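# Fit a round belt onto two pulleys with two arms

## Task

Seat the round belt in the grooves of both pulleys so that it runs around them without crossing over itself between the pulleys.

## Robot and tools

Robot: two arms, left_arm and right_arm, each ending in a two-finger gripper with a wrist camera. Fixed cameras are cam_high, cam_low, cam_board and cam_idler. Wrist cameras are cam_left_wrist and cam_right_wrist. All images are 896x504.

Frames: the scene frame has its origin at table-top height, halfway between the arms' nominal bases. +z points up, +x points out over the table, and left_arm sits on the +y side. Image left and right do not match these names. The calibrated bases are left_arm at (-0.021, +0.351, +0.010) m and right_arm at (+0.038, -0.312, +0.024) m, both with almost no yaw. Each arm reports its hand pose, Hand target and wrist-camera pose in its own base frame. Fixed cameras and the table use the scene frame. A gripper's fingers point along its +z axis and close along its y axis. end_effector_position is the point between the pads, about 1 cm short of the fingertips. Reported positions and orientations can be off by a few centimetres, more at long reach.

execute_actions(actions, cameras): actions is a list of actions. Each action is a table of up to 15 rows, and each row is one 1/30 s control step. A table with fewer than 15 rows repeats its final row for the rest. A row always holds 14 numbers in [-1, 1]: left_arm dx, dy, dz, rx, ry, rz, opening, then the same seven for right_arm. The six pose numbers are offsets along that arm's base axes from its Hand target as it stood when the action began. Every row counts from that same start, not from the row before. The next action starts from the new Hand target, so sending the same offset again moves the arm further. Scale: 1.0 equals 0.6 m for dx, dy, dz and 180 degrees for the rotation. rx, ry and rz form a single rotation vector, applied about the Hand target position. Opening is absolute: +1 is fully open (0.094 m) and -1 is closed. Six zeros re-command the current Hand target. The opening number is always a command, so send the present value to leave a gripper as it is. cameras lists camera names, or ["all"] or []. An empty actions list returns every camera plus full state.

move(target, speed, blend, opening_speed, grip_force, blocking, cameras): target is either one 14-number row laid out as above, or a list of up to 15 such rows. Every row is an offset from the Hand targets at the start of the move, not from the previous row. The whole move lasts at most 10 s. speed is the top path speed in m/s, from 0.002 to 2.9, with a default of 0.25. Rotation is capped at twice that value in rad/s. You can give one speed or one per target. blend, in metres, rounds the corners of a list; the default 0 stops at each point. opening_speed sets the gripper rate per second on the -1..+1 scale, 0.2 or more, for closing gently. grip_force is the force limit per finger pad in newtons, 10 to 50. It stays in effect until you change it; lower values close slowly. Use blocking=false to return after about 0.5 s while the move continues. Paths are straight lines that ignore obstacles and the other arm. The result adds a "move:" line whose ending is done, off_target, moving, held or fault. limits=paced means the pose was clipped, and limits=held means steps were withheld. An arm counts as done within 10 mm and 2 degrees of its target.

wait(seconds): 0 to 10 s; arms hold their last commands and a running move carries on. stop(): brakes a running move. zoom_image(camera, region): region is [x0, y0, x1, y1] in pixels of that camera's latest image, at most 504 by 504. finished_scene(scene): ends the current scene, given by number, and cannot be undone.

Result lines: per arm you get end_effector_position (m) and end_effector_quat_wxyz, the Hand target (the last commanded pose after clipping, which the next offsets start from), and Tool commands. grip_measured uses the opening scale and reads up to about 2.5 mm wide when empty. grip_effort_nm is the gripper motor effort; negative means closing. It is not a pad force. Also reported: Joint positions (the last entry is the opening in metres), joint torques, and Joint velocities, shown as within noise at rest. Motor temperatures, MOTOR HOT at 75 °C, and an OVER-TEMPERATURE FAULT at 90 °C, after which that arm folds up and is out of use.

Behaviour to expect: each step, the commanded orientation is clipped to within 40 degrees of the measured one. Weight and friction can leave a gripper low, short or tilted, and small moves may not happen or may drift. Check the pose after each move, correct any tilt, and send any remaining gap as an extra offset. A blocked arm keeps pushing until you command it back. Joint ranges in rad: waist -2.618 to 3.054, shoulder 0 to 3.142, elbow 0 to 3.142, wrist pitch ±1.571, wrist yaw ±1.571, wrist roll ±2.094.

Avoid: letting the belt or pulleys fall or leave the table. Do not release parts while they are moving, and do not strike fixed or heavy objects. Avoid hard pushes, and keep the grippers and wrist cameras from touching each other, since the clearance check does not guard those. Never let one gripper close on the other's fingers. Do not steer a path close to an arm's own base; go around it. Avoid long stretched-out holds or pushing at unreachable poses, which heat motors. Avoid strain on the wrist camera cables. When finished, the belt must stay seated without the robot holding it.

Each tool is called by a JSON object that holds its "api" and its "payload".

## Session

{"api": "execute_actions", "payload": {"actions": []}}

Scene clock: 0.00 s.
left_arm: end_effector_position=(+0.4111, +0.0236, +0.0670) grip_measured=+1.000 grip_effort_nm=n/a end_effector_quat_wxyz=(+0.556, -0.044, +0.823, +0.108) | right_arm: end_effector_position=(+0.4131, -0.0182, +0.0609) grip_measured=+1.000 grip_effort_nm=n/a end_effector_quat_wxyz=(+0.556, +0.060, +0.818, -0.133)
Joint positions: left_arm=[-0.062 1.715 0.434 0.898 -0.286 0.024 0.094] | right_arm=[0.121 1.774 0.448 0.941 0.401 -0.006 0.094]
Joint velocities: within noise
Joint torques (N m): no reading
Motor temperatures (°C): left_arm=[27 27 27 31 25 26 27] | right_arm=[26 31 28 29 24 27 26]
Heat: left arm: 31 °C; right arm: 31 °C.
Hand target: left_arm +0.4157, +0.0234, +0.0780; +0.570, -0.047, +0.813, +0.106 | right_arm +0.4149, -0.0180, +0.0644; +0.560, +0.061, +0.816, -0.132
Tool commands: left_gripper/opening=+1.0 right_gripper/opening=+1.0

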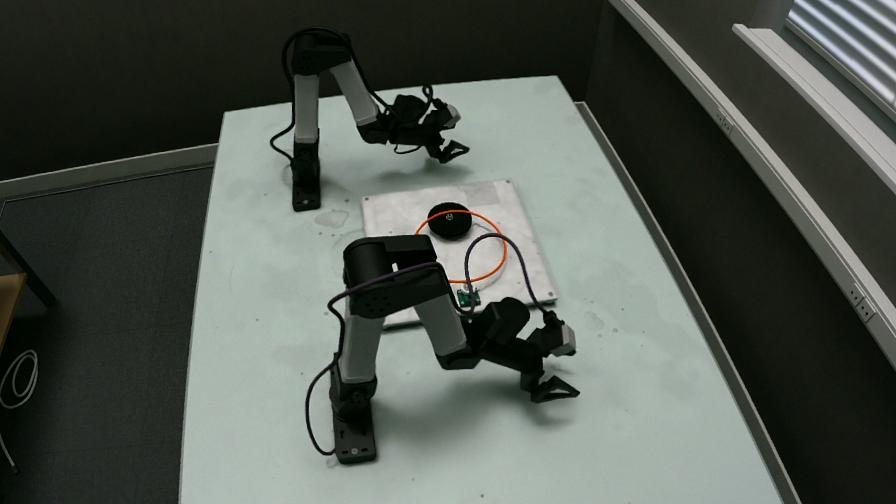

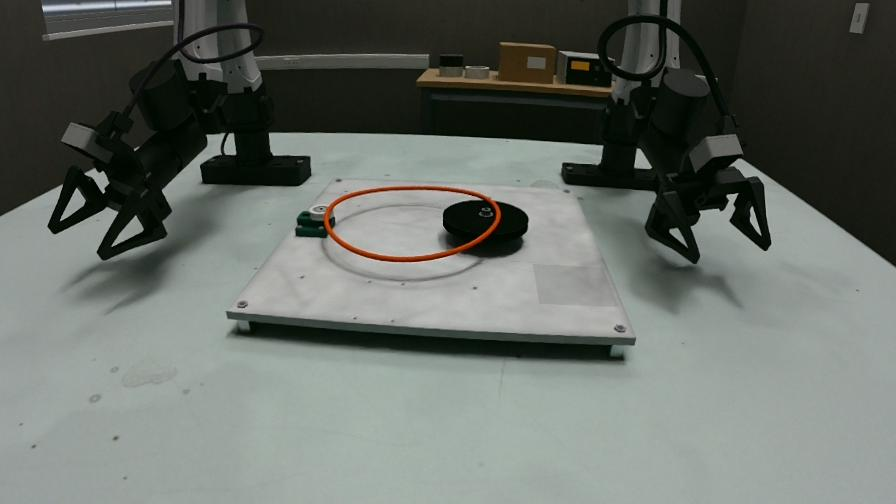

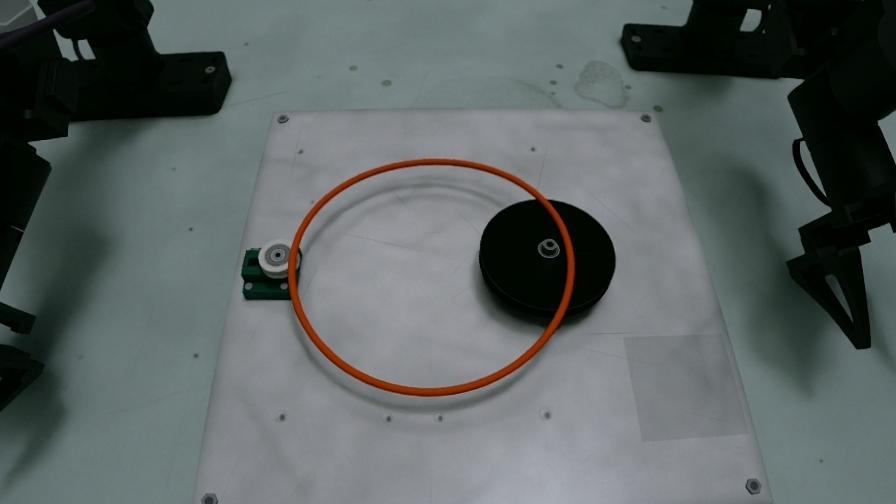

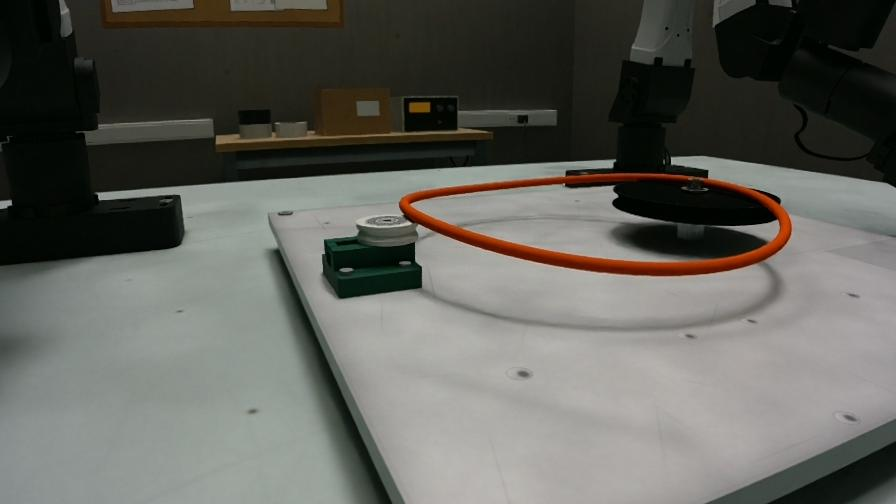

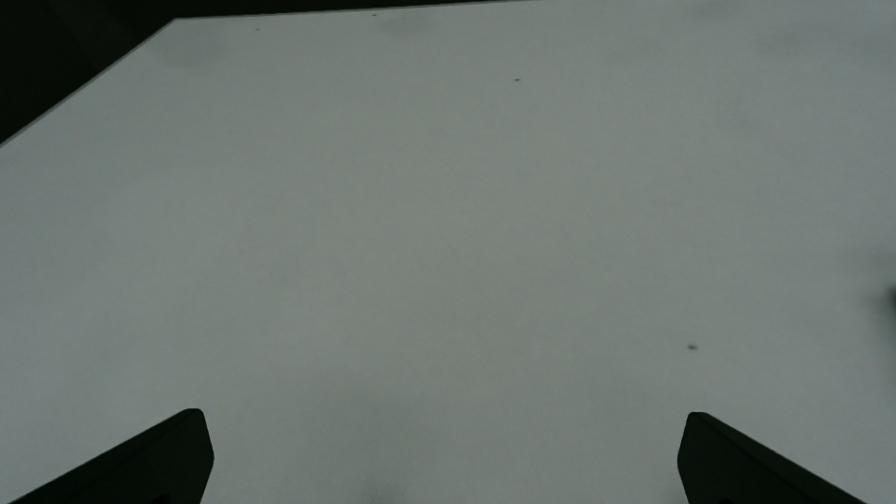

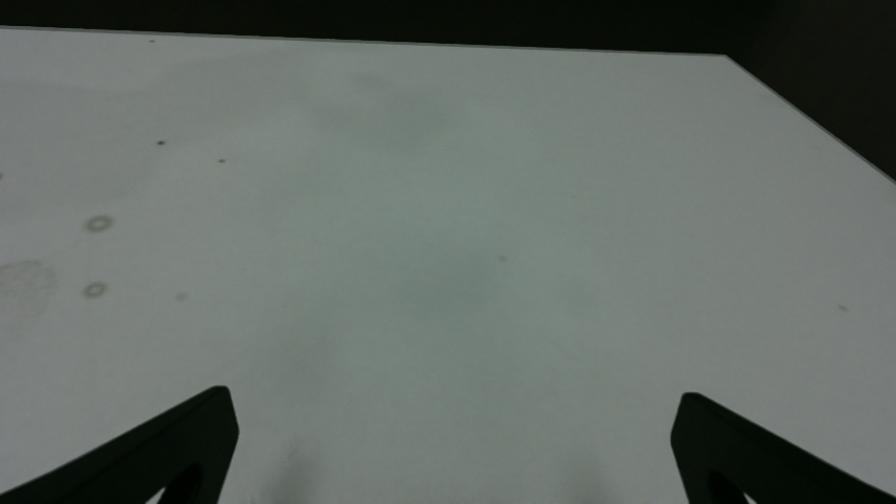

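{"api": "zoom_image", "payload": {"camera": "cam_idler", "region": [300, 150, 500, 320]}}

{"api": "zoom_image", "payload": {"camera": "cam_idler", "region": [580, 150, 820, 280]}}

{"api": "zoom_image", "payload": {"camera": "cam_board", "region": [220, 140, 640, 410]}}

{"api": "zoom_image", "payload": {"camera": "cam_low", "region": [280, 160, 560, 290]}}

Scaled by 2.520 from the camera's 896x504 image, which has a finer 1280x720 frame.

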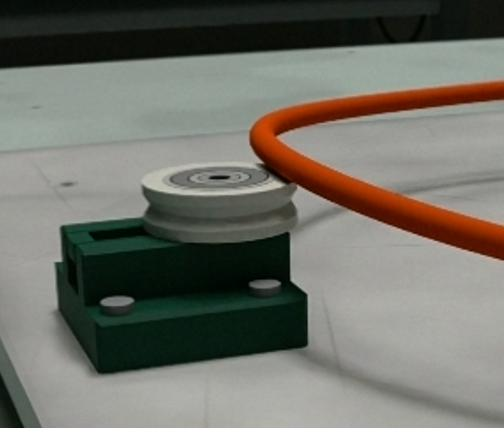

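Scaled by 2.100 from the camera's 896x504 image, which has a finer 1280x720 frame.

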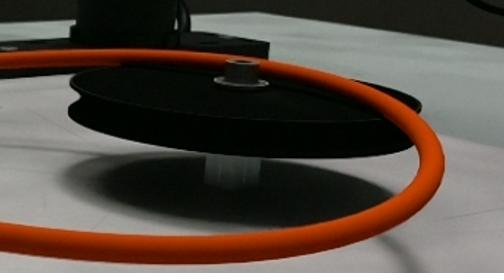

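Scaled by 1.200 from the camera's 896x504 image, which has a finer 1280x720 frame.

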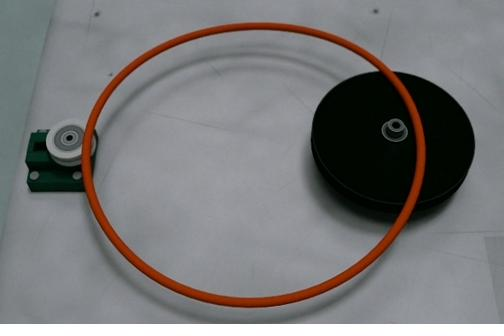

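Scaled by 1.800 from the camera's 896x504 image, which has a finer 1280x720 frame.

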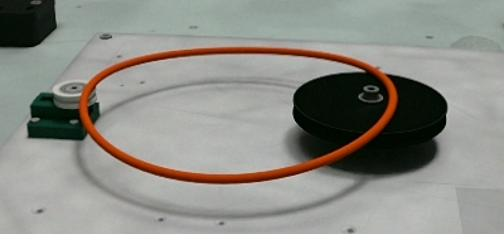

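{"api": "move", "payload": {"target": [-0.126,-0.439,0.17,-0.061,0.2495,-0.045,-0.3,-0.25,0.33,0.193,0.0757,0.2424,0.0576,-0.3], "cameras": ["all"]}}

Scene clock: 9.97 s.
left_arm: end_effector_position=(+0.3360, -0.2332, +0.1707) grip_measured=-0.298 grip_effort_nm=-0.10 end_effector_quat_wxyz=(+0.208, +0.008, +0.978, +0.015) | right_arm: end_effector_position=(+0.2642, +0.1746, +0.1754) grip_measured=-0.298 grip_effort_nm=-0.07 end_effector_quat_wxyz=(+0.218, -0.003, +0.976, -0.009)
Joint positions: left_arm=[-0.731 1.813 1.694 -1.147 -0.295 -0.669 0.033] | right_arm=[0.751 1.442 1.311 -1.12 0.308 0.695 0.033]
Joint torques (N m): left_arm=[-0.05 -7.34 9.46 0.79 -0.04 -0.08] | right_arm=[0.03 -4.11 8.64 0.87 0.14 0.22]
Heat: left arm: 34 °C; right arm: 32 °C.
Hand target: left_arm +0.3401, -0.2400, +0.1799; +0.216, +0.000, +0.976, +0.000 | right_arm +0.2649, +0.1801, +0.1802; +0.216, +0.000, +0.976, +0.000
Off the commanded pose: left_arm 0.012 m, 2 deg | right_arm 0.007 m, 1 deg.
move: off_target (left_arm)
camera_calibration:
cam_left_wrist: T_world_to_cam=[[-0.00939335, -0.999335, -0.0352243, -0.22495], [-0.999956, 0.0093801, 0.000541439, 0.378994], [-0.000210672, 0.0352278, -0.999379, 0.265306], [0, 0, 0, 1]] pos_world=[0.37692, -0.237702, 0.257013]
cam_right_wrist: T_world_to_cam=[[0.00131199, -0.999758, 0.0219576, 0.172376], [-0.999965, -0.0014943, -0.00828858, 0.304709], [0.00831938, -0.0219459, -0.999725, 0.267849], [0, 0, 0, 1]] pos_world=[0.302243, 0.178668, 0.266516]

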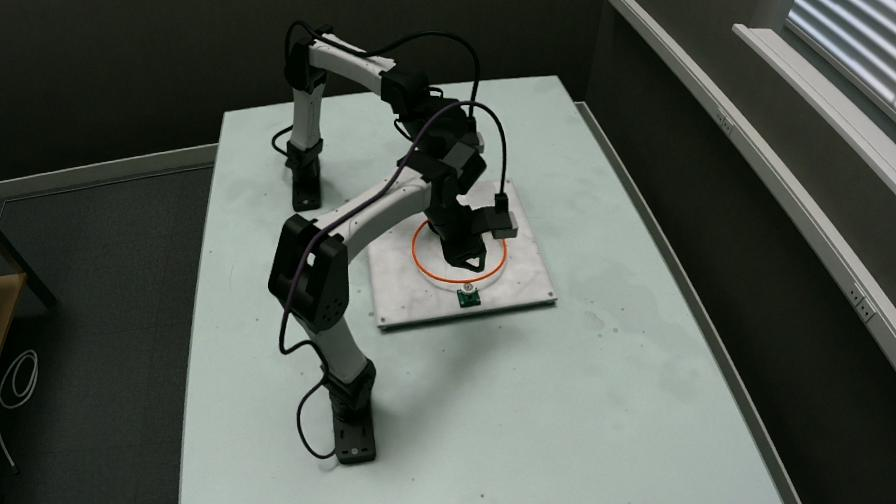

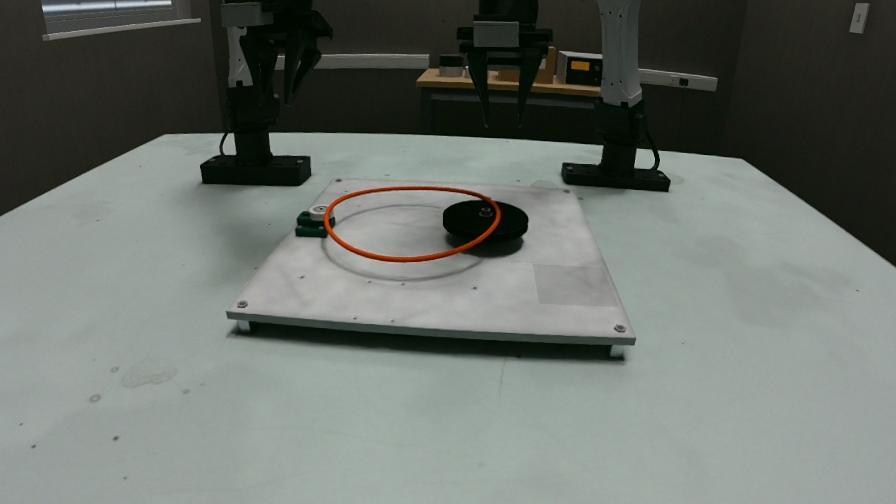

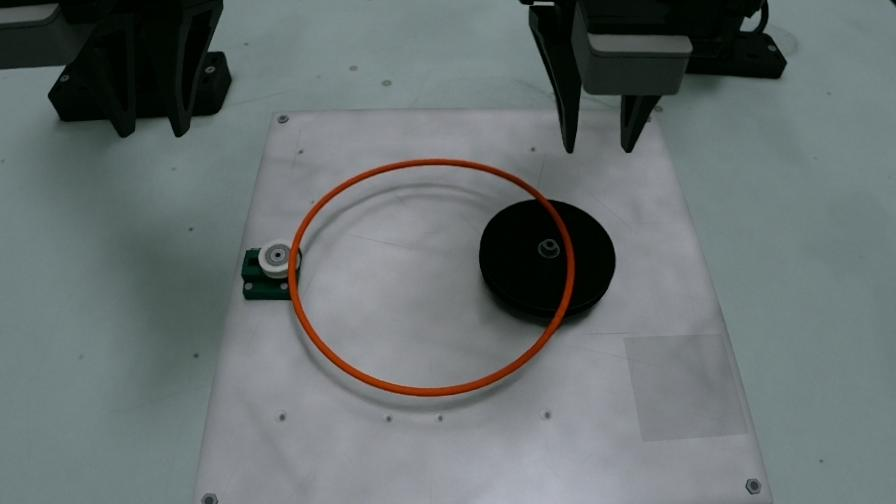

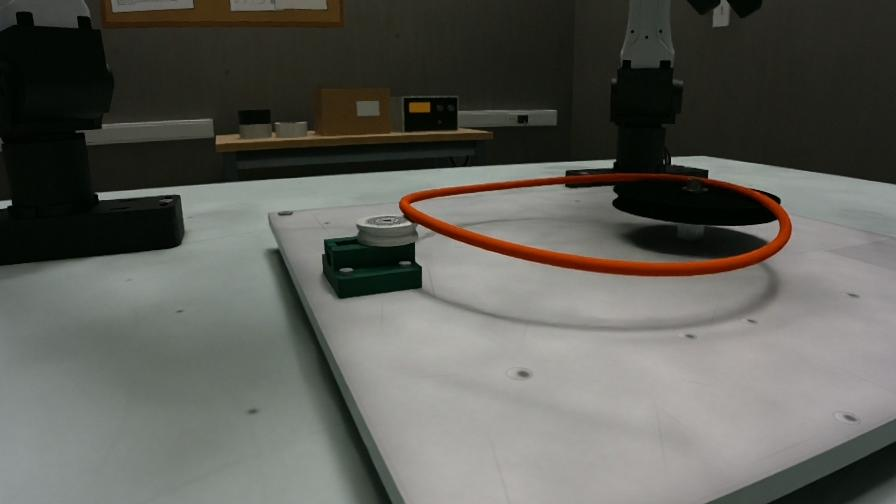

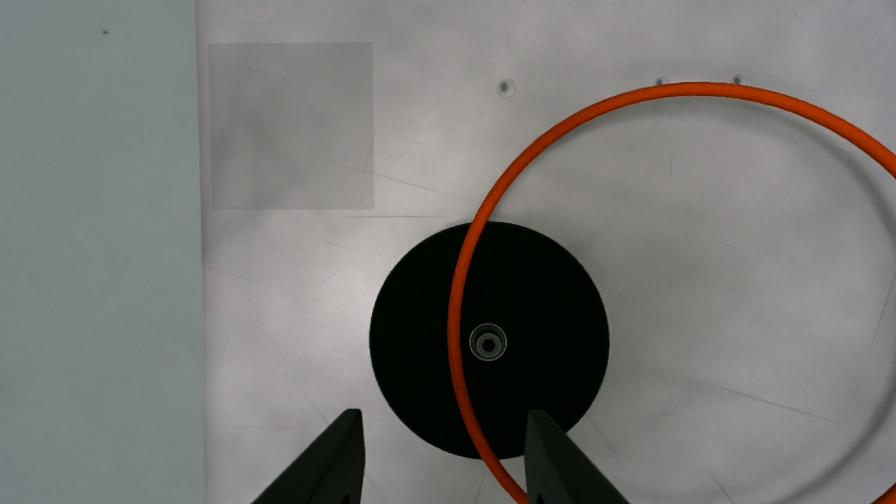

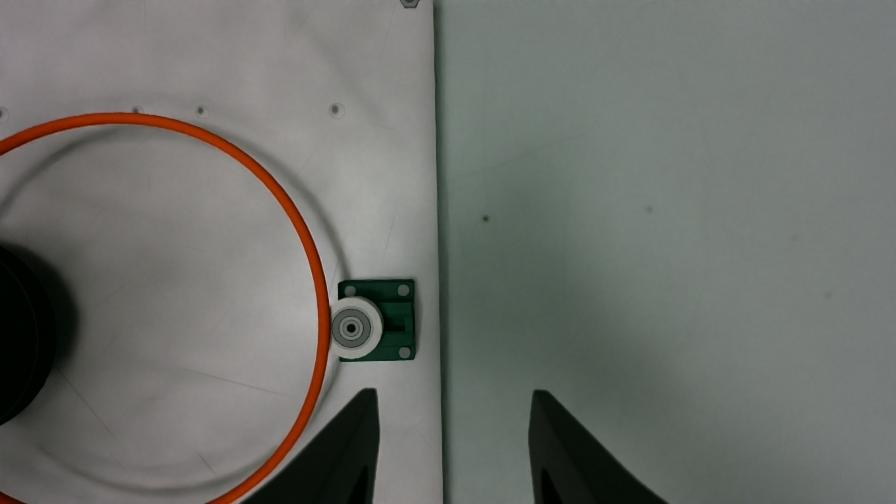

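{"api": "move", "payload": {"target": [0,0,0,0,0,0,-0.3,0.1,0.13,-0.175,0,0,0.167,-0.3], "cameras": ["cam_board","cam_idler","cam_low","cam_right_wrist"]}}

Scene clock: 32.87 s.
left_arm: end_effector_position=(+0.3358, -0.2331, +0.1706) grip_measured=-0.298 grip_effort_nm=-0.10 end_effector_quat_wxyz=(+0.208, +0.008, +0.978, +0.015) | right_arm: end_effector_position=(+0.3234, +0.2571, +0.0791) grip_measured=-0.298 grip_effort_nm=-0.07 end_effector_quat_wxyz=(+0.211, -0.252, +0.943, +0.050)
Joint positions: left_arm=[-0.731 1.813 1.694 -1.148 -0.295 -0.669 0.033] | right_arm=[0.71 1.752 1.234 -0.625 0.091 0.168 0.033]
Joint torques (N m): left_arm=[-0.05 -7.34 9.46 0.78 -0.04 -0.08] | right_arm=[-1.01 -6.72 6.11 1.37 -0.05 -0.03]
Motor temperatures (°C): left_arm=[27 33 35 33 25 26 27] | right_arm=[26 32 32 31 24 27 26]
Heat: left arm: 35 °C; right arm: 32 °C.
Hand target: left_arm +0.3401, -0.2400, +0.1799; +0.216, +0.000, +0.976, +0.000 | right_arm +0.3248, +0.2579, +0.0751; +0.209, -0.254, +0.943, +0.056
Off the commanded pose: left_arm 0.012 m, 2 deg | right_arm 0.004 m, 1 deg.
move: off_target (left_arm)
camera_calibration:
cam_right_wrist: T_world_to_cam=[[0.495766, -0.868326, 0.0150075, 0.063714], [-0.868377, -0.49588, -0.00490043, 0.447437], [0.0116971, -0.0106027, -0.999875, 0.168907], [0, 0, 0, 1]] pos_world=[0.354981, 0.278991, 0.170122]
Images, in order (width x height): cam_low 896x504, cam_board 896x504, cam_idler 896x504, cam_right_wrist 896x504.

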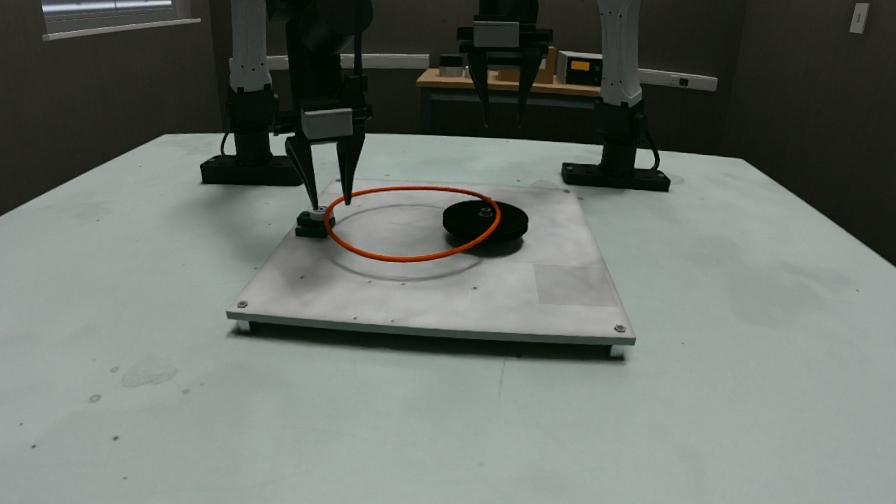

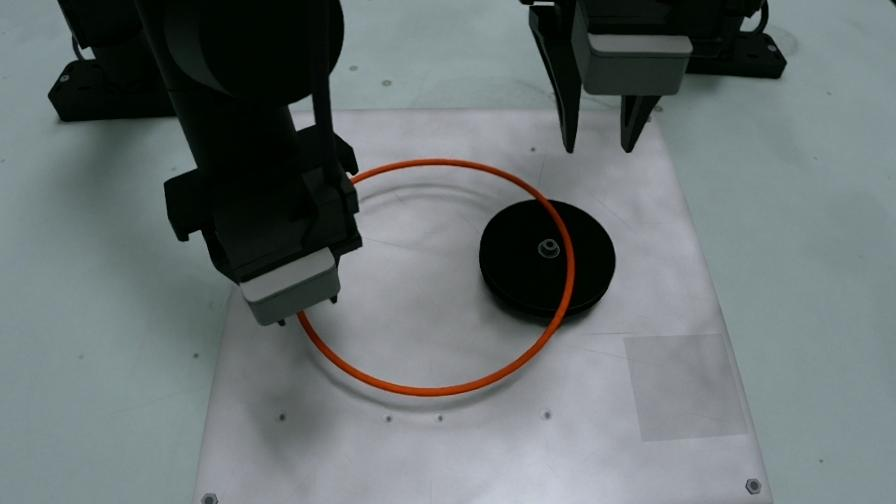

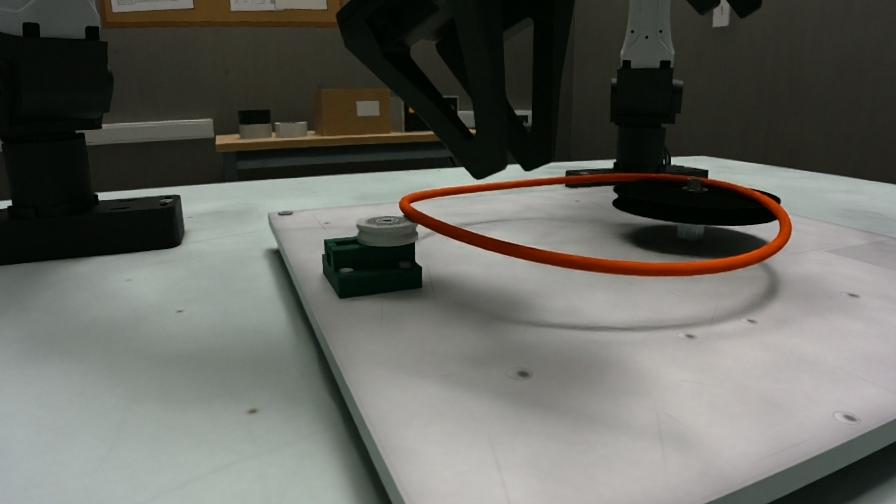

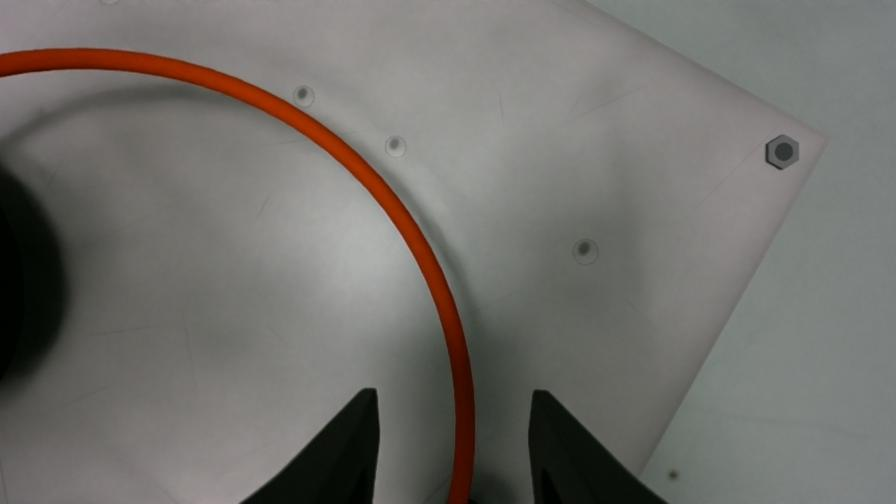

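{"api": "move", "payload": {"target": [[0,0,0,0,0,0,-0.3,0,0,-0.08,0,0,0,-0.3],[0,0,0,0,0,0,-0.3,0,0,-0.08,0,0,0,-0.95]], "speed": 0.12, "opening_speed": 1, "cameras": ["cam_board","cam_idler","cam_right_wrist"]}}

Scene clock: 39.83 s.
left_arm: end_effector_position=(+0.3358, -0.2331, +0.1706) grip_measured=-0.298 grip_effort_nm=-0.10 end_effector_quat_wxyz=(+0.208, +0.008, +0.978, +0.015) | right_arm: end_effector_position=(+0.3247, +0.2587, +0.0326) grip_measured=-0.902 grip_effort_nm=-0.98 end_effector_quat_wxyz=(+0.212, -0.253, +0.943, +0.051)
Joint positions: left_arm=[-0.731 1.813 1.694 -1.148 -0.295 -0.669 0.033] | right_arm=[0.71 1.821 1.12 -0.438 0.089 0.167 0.005]
Joint torques (N m): left_arm=[-0.05 -7.34 9.44 0.78 -0.04 -0.08] | right_arm=[-0.81 -6.65 5.55 1.43 -0.05 0.05]
Heat: left arm: 36 °C; right arm: 33 °C.
Hand target: left_arm +0.3401, -0.2400, +0.1799; +0.216, +0.000, +0.976, +0.000 | right_arm +0.3249, +0.2580, +0.0272; +0.209, -0.254, +0.943, +0.056
Off the commanded pose: left_arm 0.012 m, 2 deg | right_arm 0.006 m, 1 deg.
move: off_target (left_arm)
camera_calibration:
cam_right_wrist: T_world_to_cam=[[0.497586, -0.867314, 0.0132383, 0.0643639], [-0.8673, -0.49771, -0.00866162, 0.449446], [0.0141012, -0.00717168, -0.999875, 0.1208], [0, 0, 0, 1]] pos_world=[0.356075, 0.280384, 0.123826]
Images, in order (width x height): cam_board 896x504, cam_idler 896x504, cam_right_wrist 896x504.

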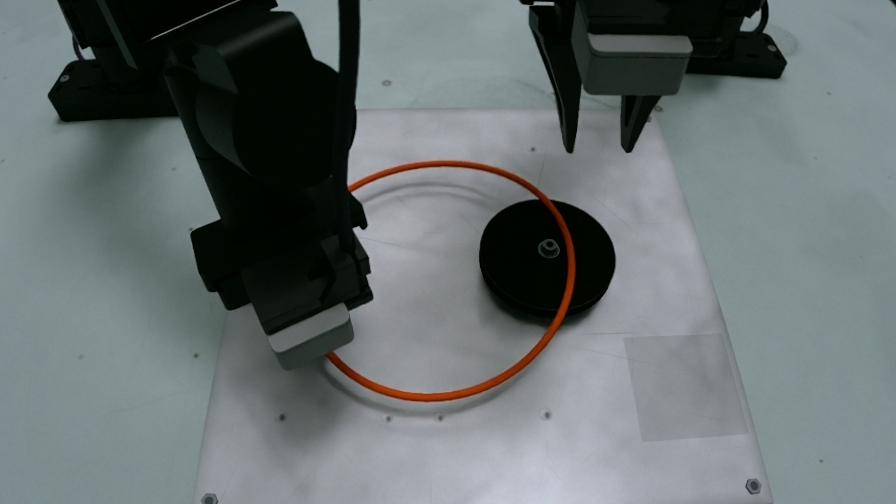

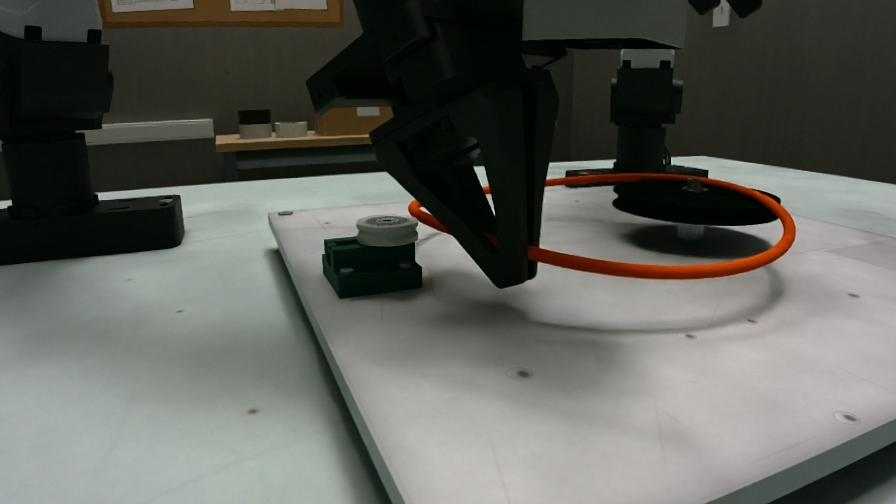

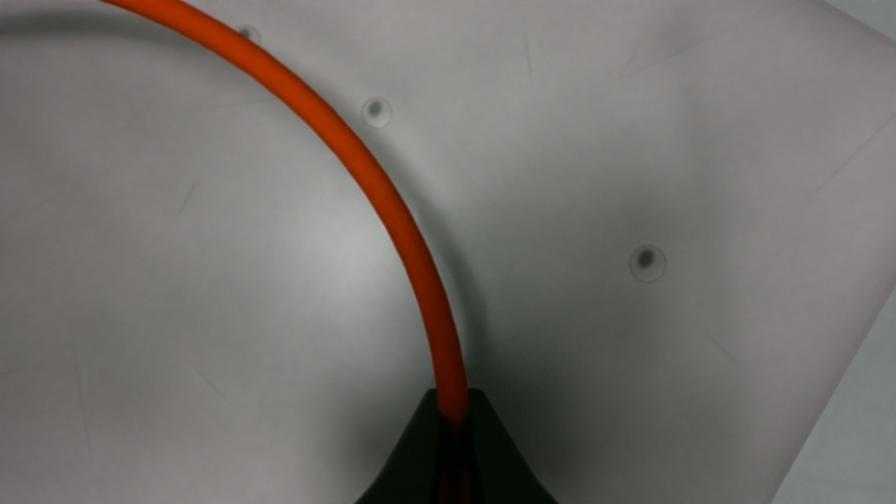

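{"api": "move", "payload": {"target": [[0,0,0,0,0,0,-0.3,0,0,0.04,0,0,0,-0.95],[0,0,0,0,0,0,-0.3,-0.01,0.09,0.04,0,0,0,-0.95]], "speed": 0.12, "cameras": ["cam_board","cam_idler","cam_low","cam_left_wrist"]}}

Scene clock: 42.53 s.
left_arm: end_effector_position=(+0.3358, -0.2331, +0.1706) grip_measured=-0.298 grip_effort_nm=-0.10 end_effector_quat_wxyz=(+0.208, +0.008, +0.978, +0.015) | right_arm: end_effector_position=(+0.3129, +0.3085, +0.0475) grip_measured=-0.903 grip_effort_nm=-1.01 end_effector_quat_wxyz=(+0.202, -0.260, +0.942, +0.059)
Joint positions: left_arm=[-0.731 1.813 1.694 -1.148 -0.295 -0.669 0.033] | right_arm=[0.821 1.897 1.293 -0.555 0.109 0.261 0.005]
Joint torques (N m): left_arm=[-0.05 -7.34 9.46 0.78 -0.04 -0.07] | right_arm=[-0.09 -7.3 8.73 1.13 0.33 0.19]
Heat: left arm: 37 °C; right arm: 34 °C.
Hand target: left_arm +0.3401, -0.2400, +0.1799; +0.216, +0.000, +0.976, +0.000 | right_arm +0.3189, +0.3120, +0.0512; +0.209, -0.254, +0.943, +0.056
Off the commanded pose: left_arm 0.012 m, 2 deg | right_arm 0.008 m, 1 deg.
move: off_target (left_arm)
camera_calibration:
cam_left_wrist: T_world_to_cam=[[-0.0092228, -0.999334, -0.0353186, -0.224994], [-0.999957, 0.00918137, 0.00133501, 0.378642], [-0.00100984, 0.0353294, -0.999375, 0.26553], [0, 0, 0, 1]] pos_world=[0.376819, -0.237701, 0.256912]
Images, in order (width x height): cam_low 896x504, cam_board 896x504, cam_idler 896x504, cam_left_wrist 896x504.

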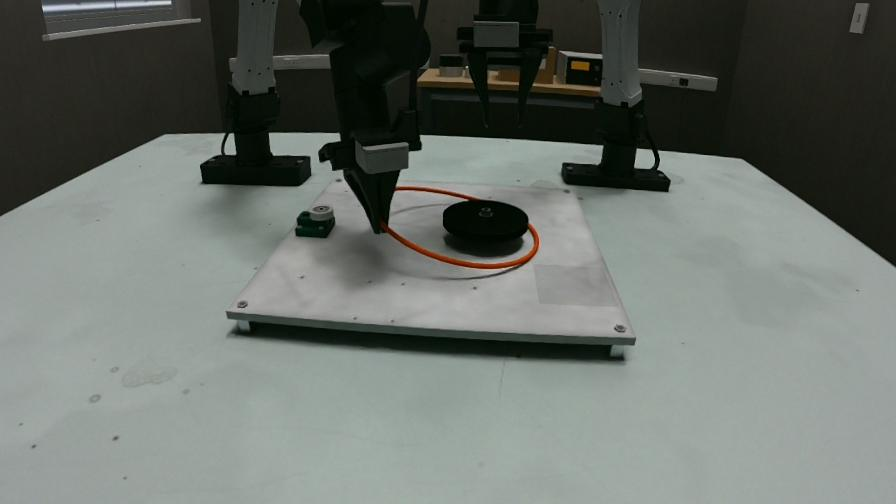

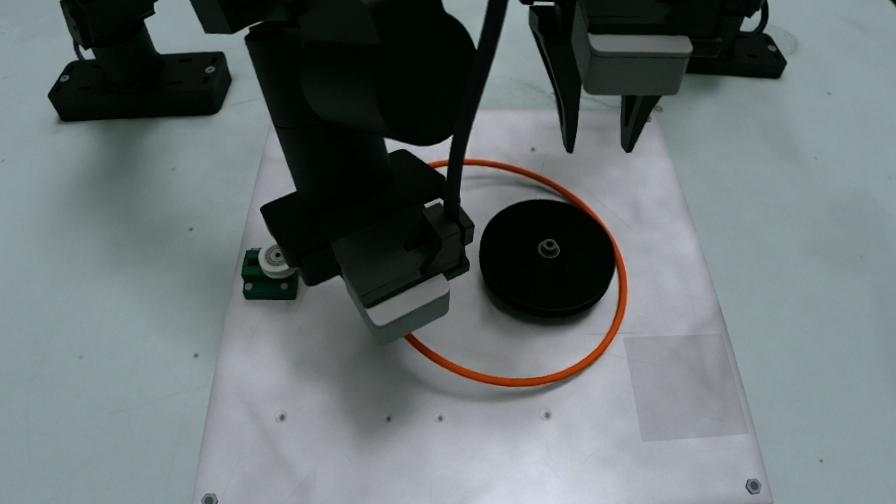

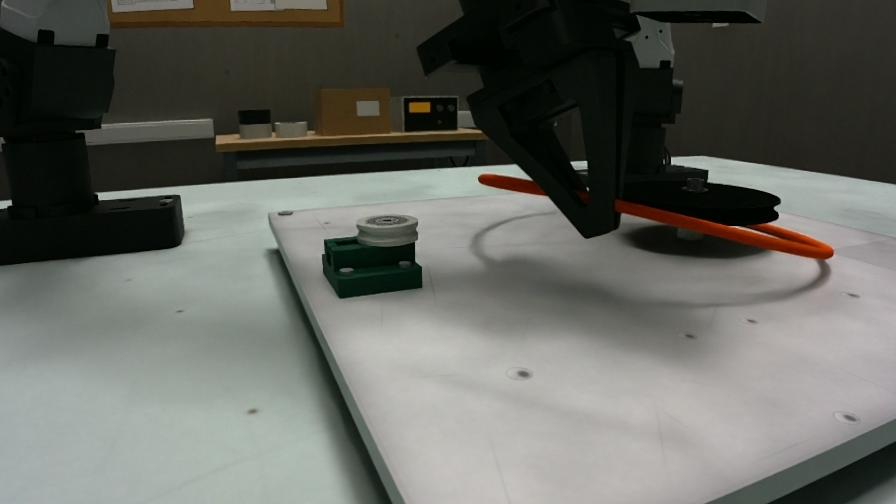

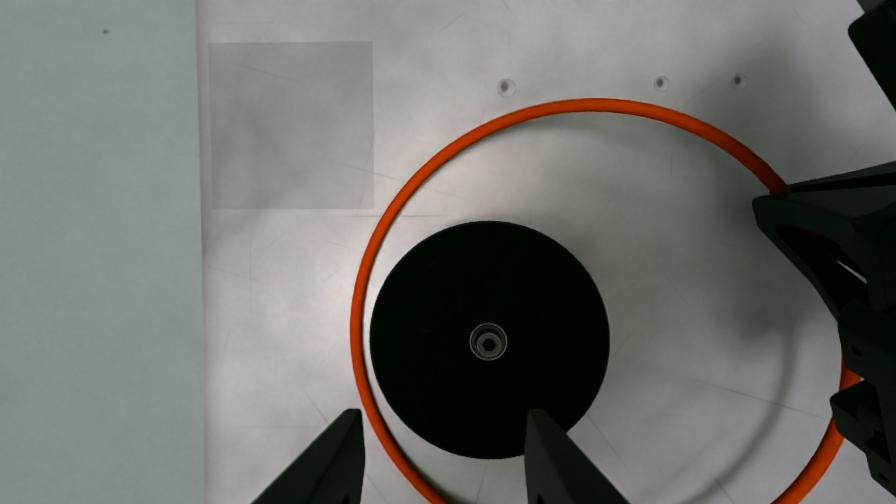

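{"api": "move", "payload": {"target": [0,0.113,-0.12,0,0,0,-0.4,0,0.037,0,0,0,0,-0.95], "speed": 0.12, "cameras": ["cam_board","cam_idler","cam_low","cam_left_wrist"]}}

Scene clock: 46.70 s.
left_arm: end_effector_position=(+0.3378, -0.1713, +0.0979) grip_measured=-0.398 grip_effort_nm=-0.10 end_effector_quat_wxyz=(+0.199, +0.000, +0.980, +0.015) | right_arm: end_effector_position=(+0.3148, +0.3288, +0.0483) grip_measured=-0.903 grip_effort_nm=-1.01 end_effector_quat_wxyz=(+0.203, -0.257, +0.943, +0.058)
Joint positions: left_arm=[-0.579 1.688 1.258 -0.815 -0.24 -0.54 0.028] | right_arm=[0.855 1.955 1.377 -0.586 0.126 0.297 0.005]
Joint torques (N m): left_arm=[0.62 -9.76 5.37 1.07 0 0.21] | right_arm=[0.32 -7.45 8.65 1.07 0.31 0.23]
Heat: left arm: 37 °C; right arm: 34 °C.
Hand target: left_arm +0.3401, -0.1723, +0.1079; +0.216, +0.000, +0.976, +0.000 | right_arm +0.3189, +0.3341, +0.0512; +0.209, -0.254, +0.943, +0.056
Off the commanded pose: left_arm 0.010 m, 3 deg | right_arm 0.007 m, 1 deg.
move: off_target (left_arm)
camera_calibration:
cam_left_wrist: T_world_to_cam=[[0.00675627, -0.999457, -0.0322346, -0.17146], [-0.999803, -0.00735274, 0.0184216, 0.375555], [-0.0186486, 0.0321038, -0.999311, 0.195985], [0, 0, 0, 1]] pos_world=[0.380295, -0.174898, 0.183404]
Images, in order (width x height): cam_low 896x504, cam_board 896x504, cam_idler 896x504, cam_left_wrist 896x504.

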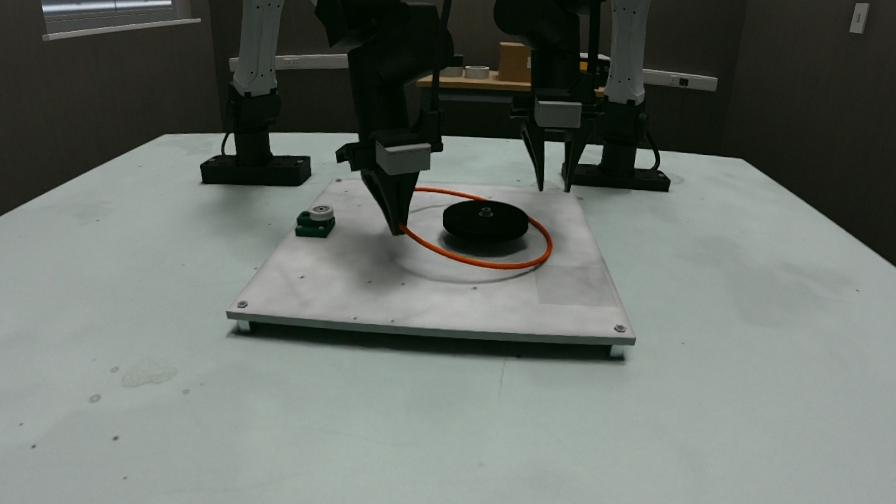

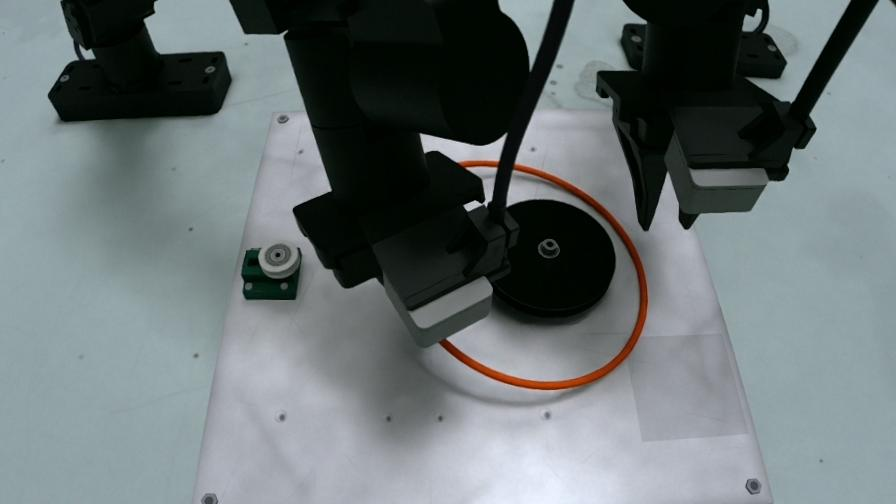

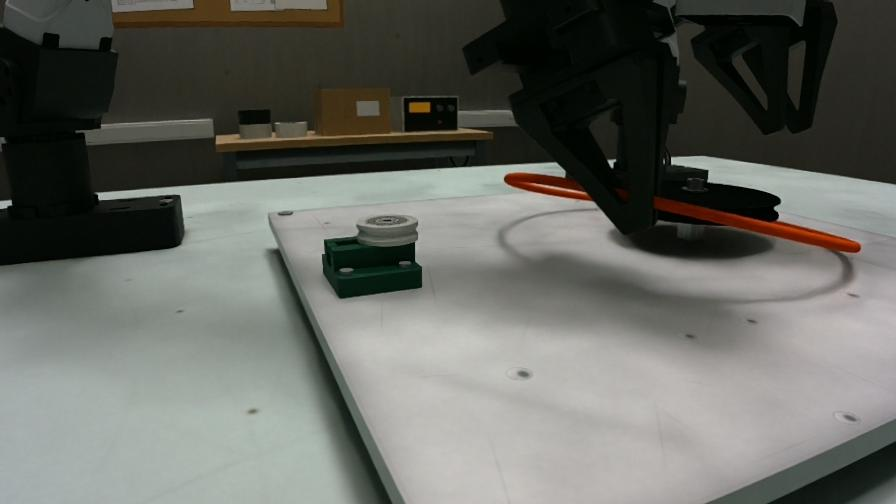

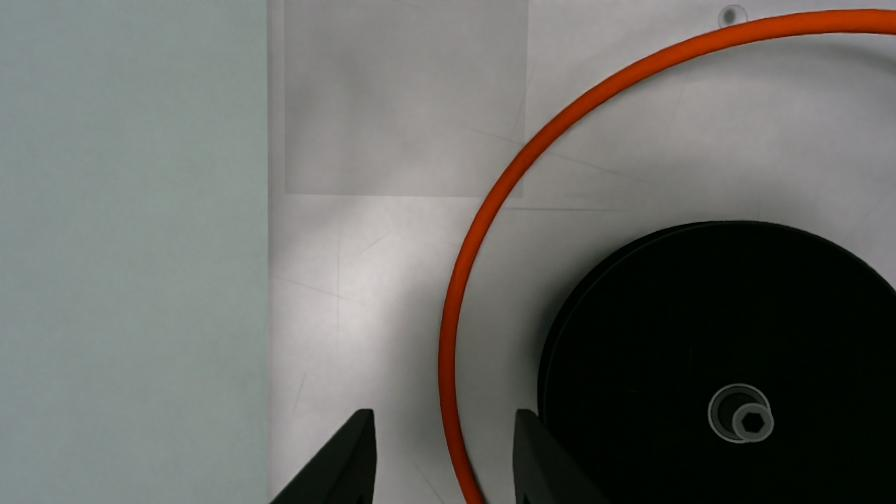

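{"api": "move", "payload": {"target": [[0,0.022,0,0,0,0,-0.6,0,0.017,0,0,0,0,-0.95],[0,0.022,-0.12,0,0,0,-0.6,0,0.017,0,0,0,0,-0.95]], "speed": 0.1, "cameras": ["cam_board","cam_idler","cam_low","cam_left_wrist"]}}

{"api": "zoom_image", "payload": {"camera": "cam_idler", "region": [600, 100, 896, 300]}}

Scene clock: 50.33 s.
left_arm: end_effector_position=(+0.3371, -0.1586, +0.0375) grip_measured=-0.598 grip_effort_nm=-0.10 end_effector_quat_wxyz=(+0.211, -0.002, +0.977, +0.006) | right_arm: end_effector_position=(+0.3148, +0.3392, +0.0485) grip_measured=-0.903 grip_effort_nm=-1.01 end_effector_quat_wxyz=(+0.203, -0.257, +0.943, +0.059)
Joint positions: left_arm=[-0.545 1.71 1.019 -0.516 -0.226 -0.506 0.019] | right_arm=[0.872 1.983 1.419 -0.601 0.132 0.312 0.005]
Joint torques (N m): left_arm=[0.79 -6.54 5.26 1.16 0 0.22] | right_arm=[0.23 -7.66 8.62 1.08 0.31 0.17]
Heat: left arm: 36 °C; right arm: 35 °C.
Hand target: left_arm +0.3401, -0.1590, +0.0359; +0.216, +0.000, +0.976, +0.000 | right_arm +0.3189, +0.3443, +0.0512; +0.209, -0.254, +0.943, +0.056
Off the commanded pose: left_arm 0.003 m, 1 deg | right_arm 0.007 m, 1 deg.
move: done
camera_calibration:
cam_left_wrist: T_world_to_cam=[[0.00592472, -0.999892, -0.013449, -0.161177], [-0.999964, -0.00584268, -0.006131, 0.377343], [0.00605176, 0.0134849, -0.999891, 0.124089], [0, 0, 0, 1]] pos_world=[0.377533, -0.160628, 0.124221]
Images, in order (width x height): cam_low 896x504, cam_board 896x504, cam_idler 896x504, cam_left_wrist 896x504.

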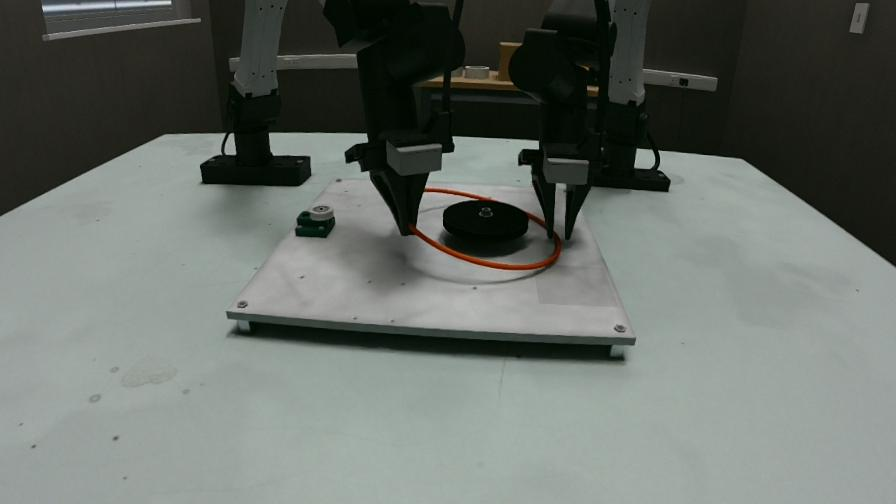

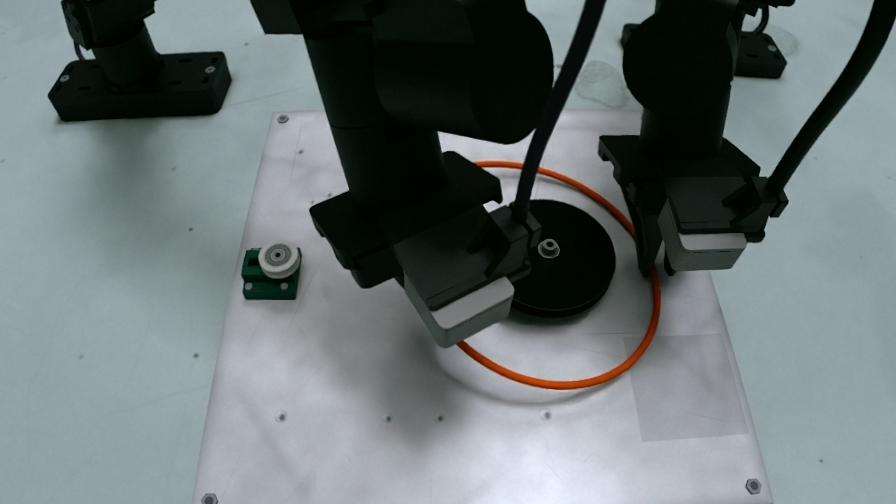

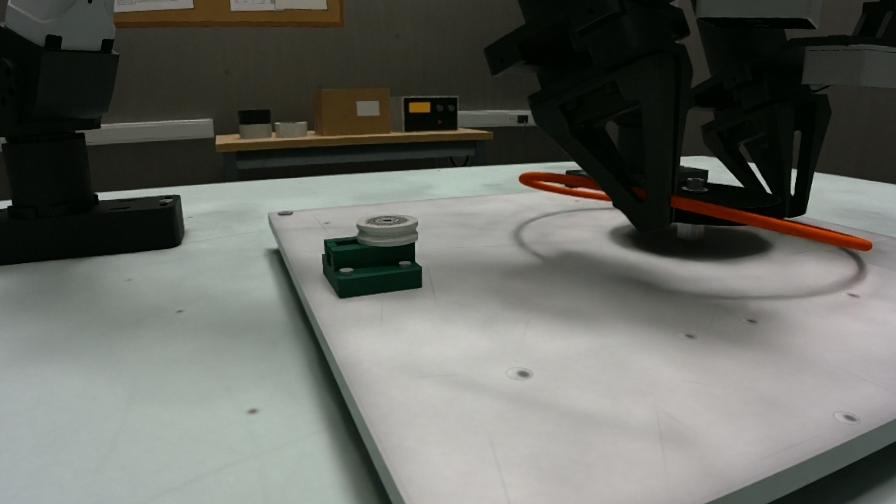

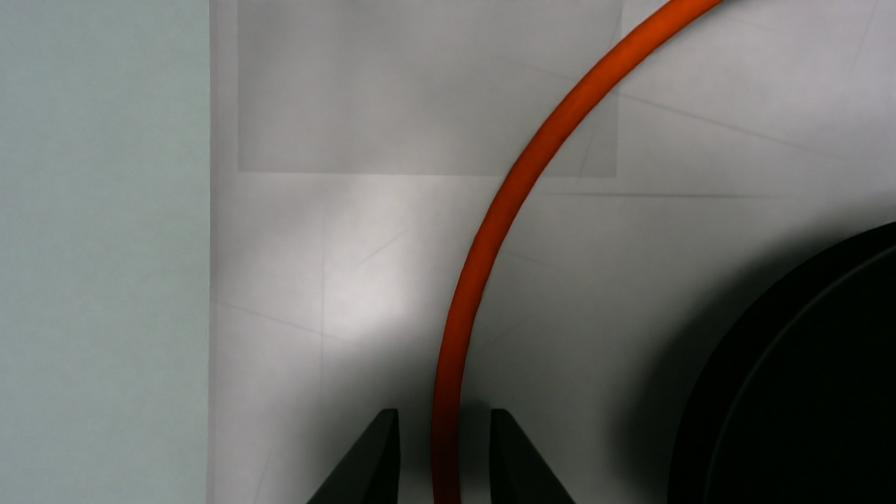

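Scaled by 1.703 from the camera's 896x504 image, which has a finer 1280x720 frame.

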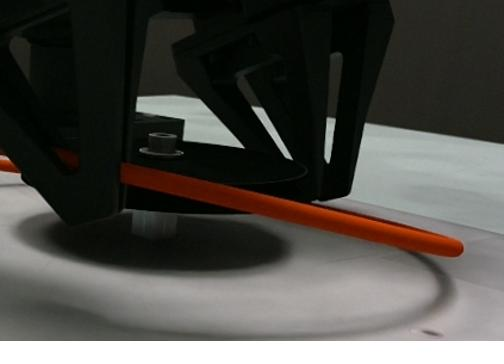

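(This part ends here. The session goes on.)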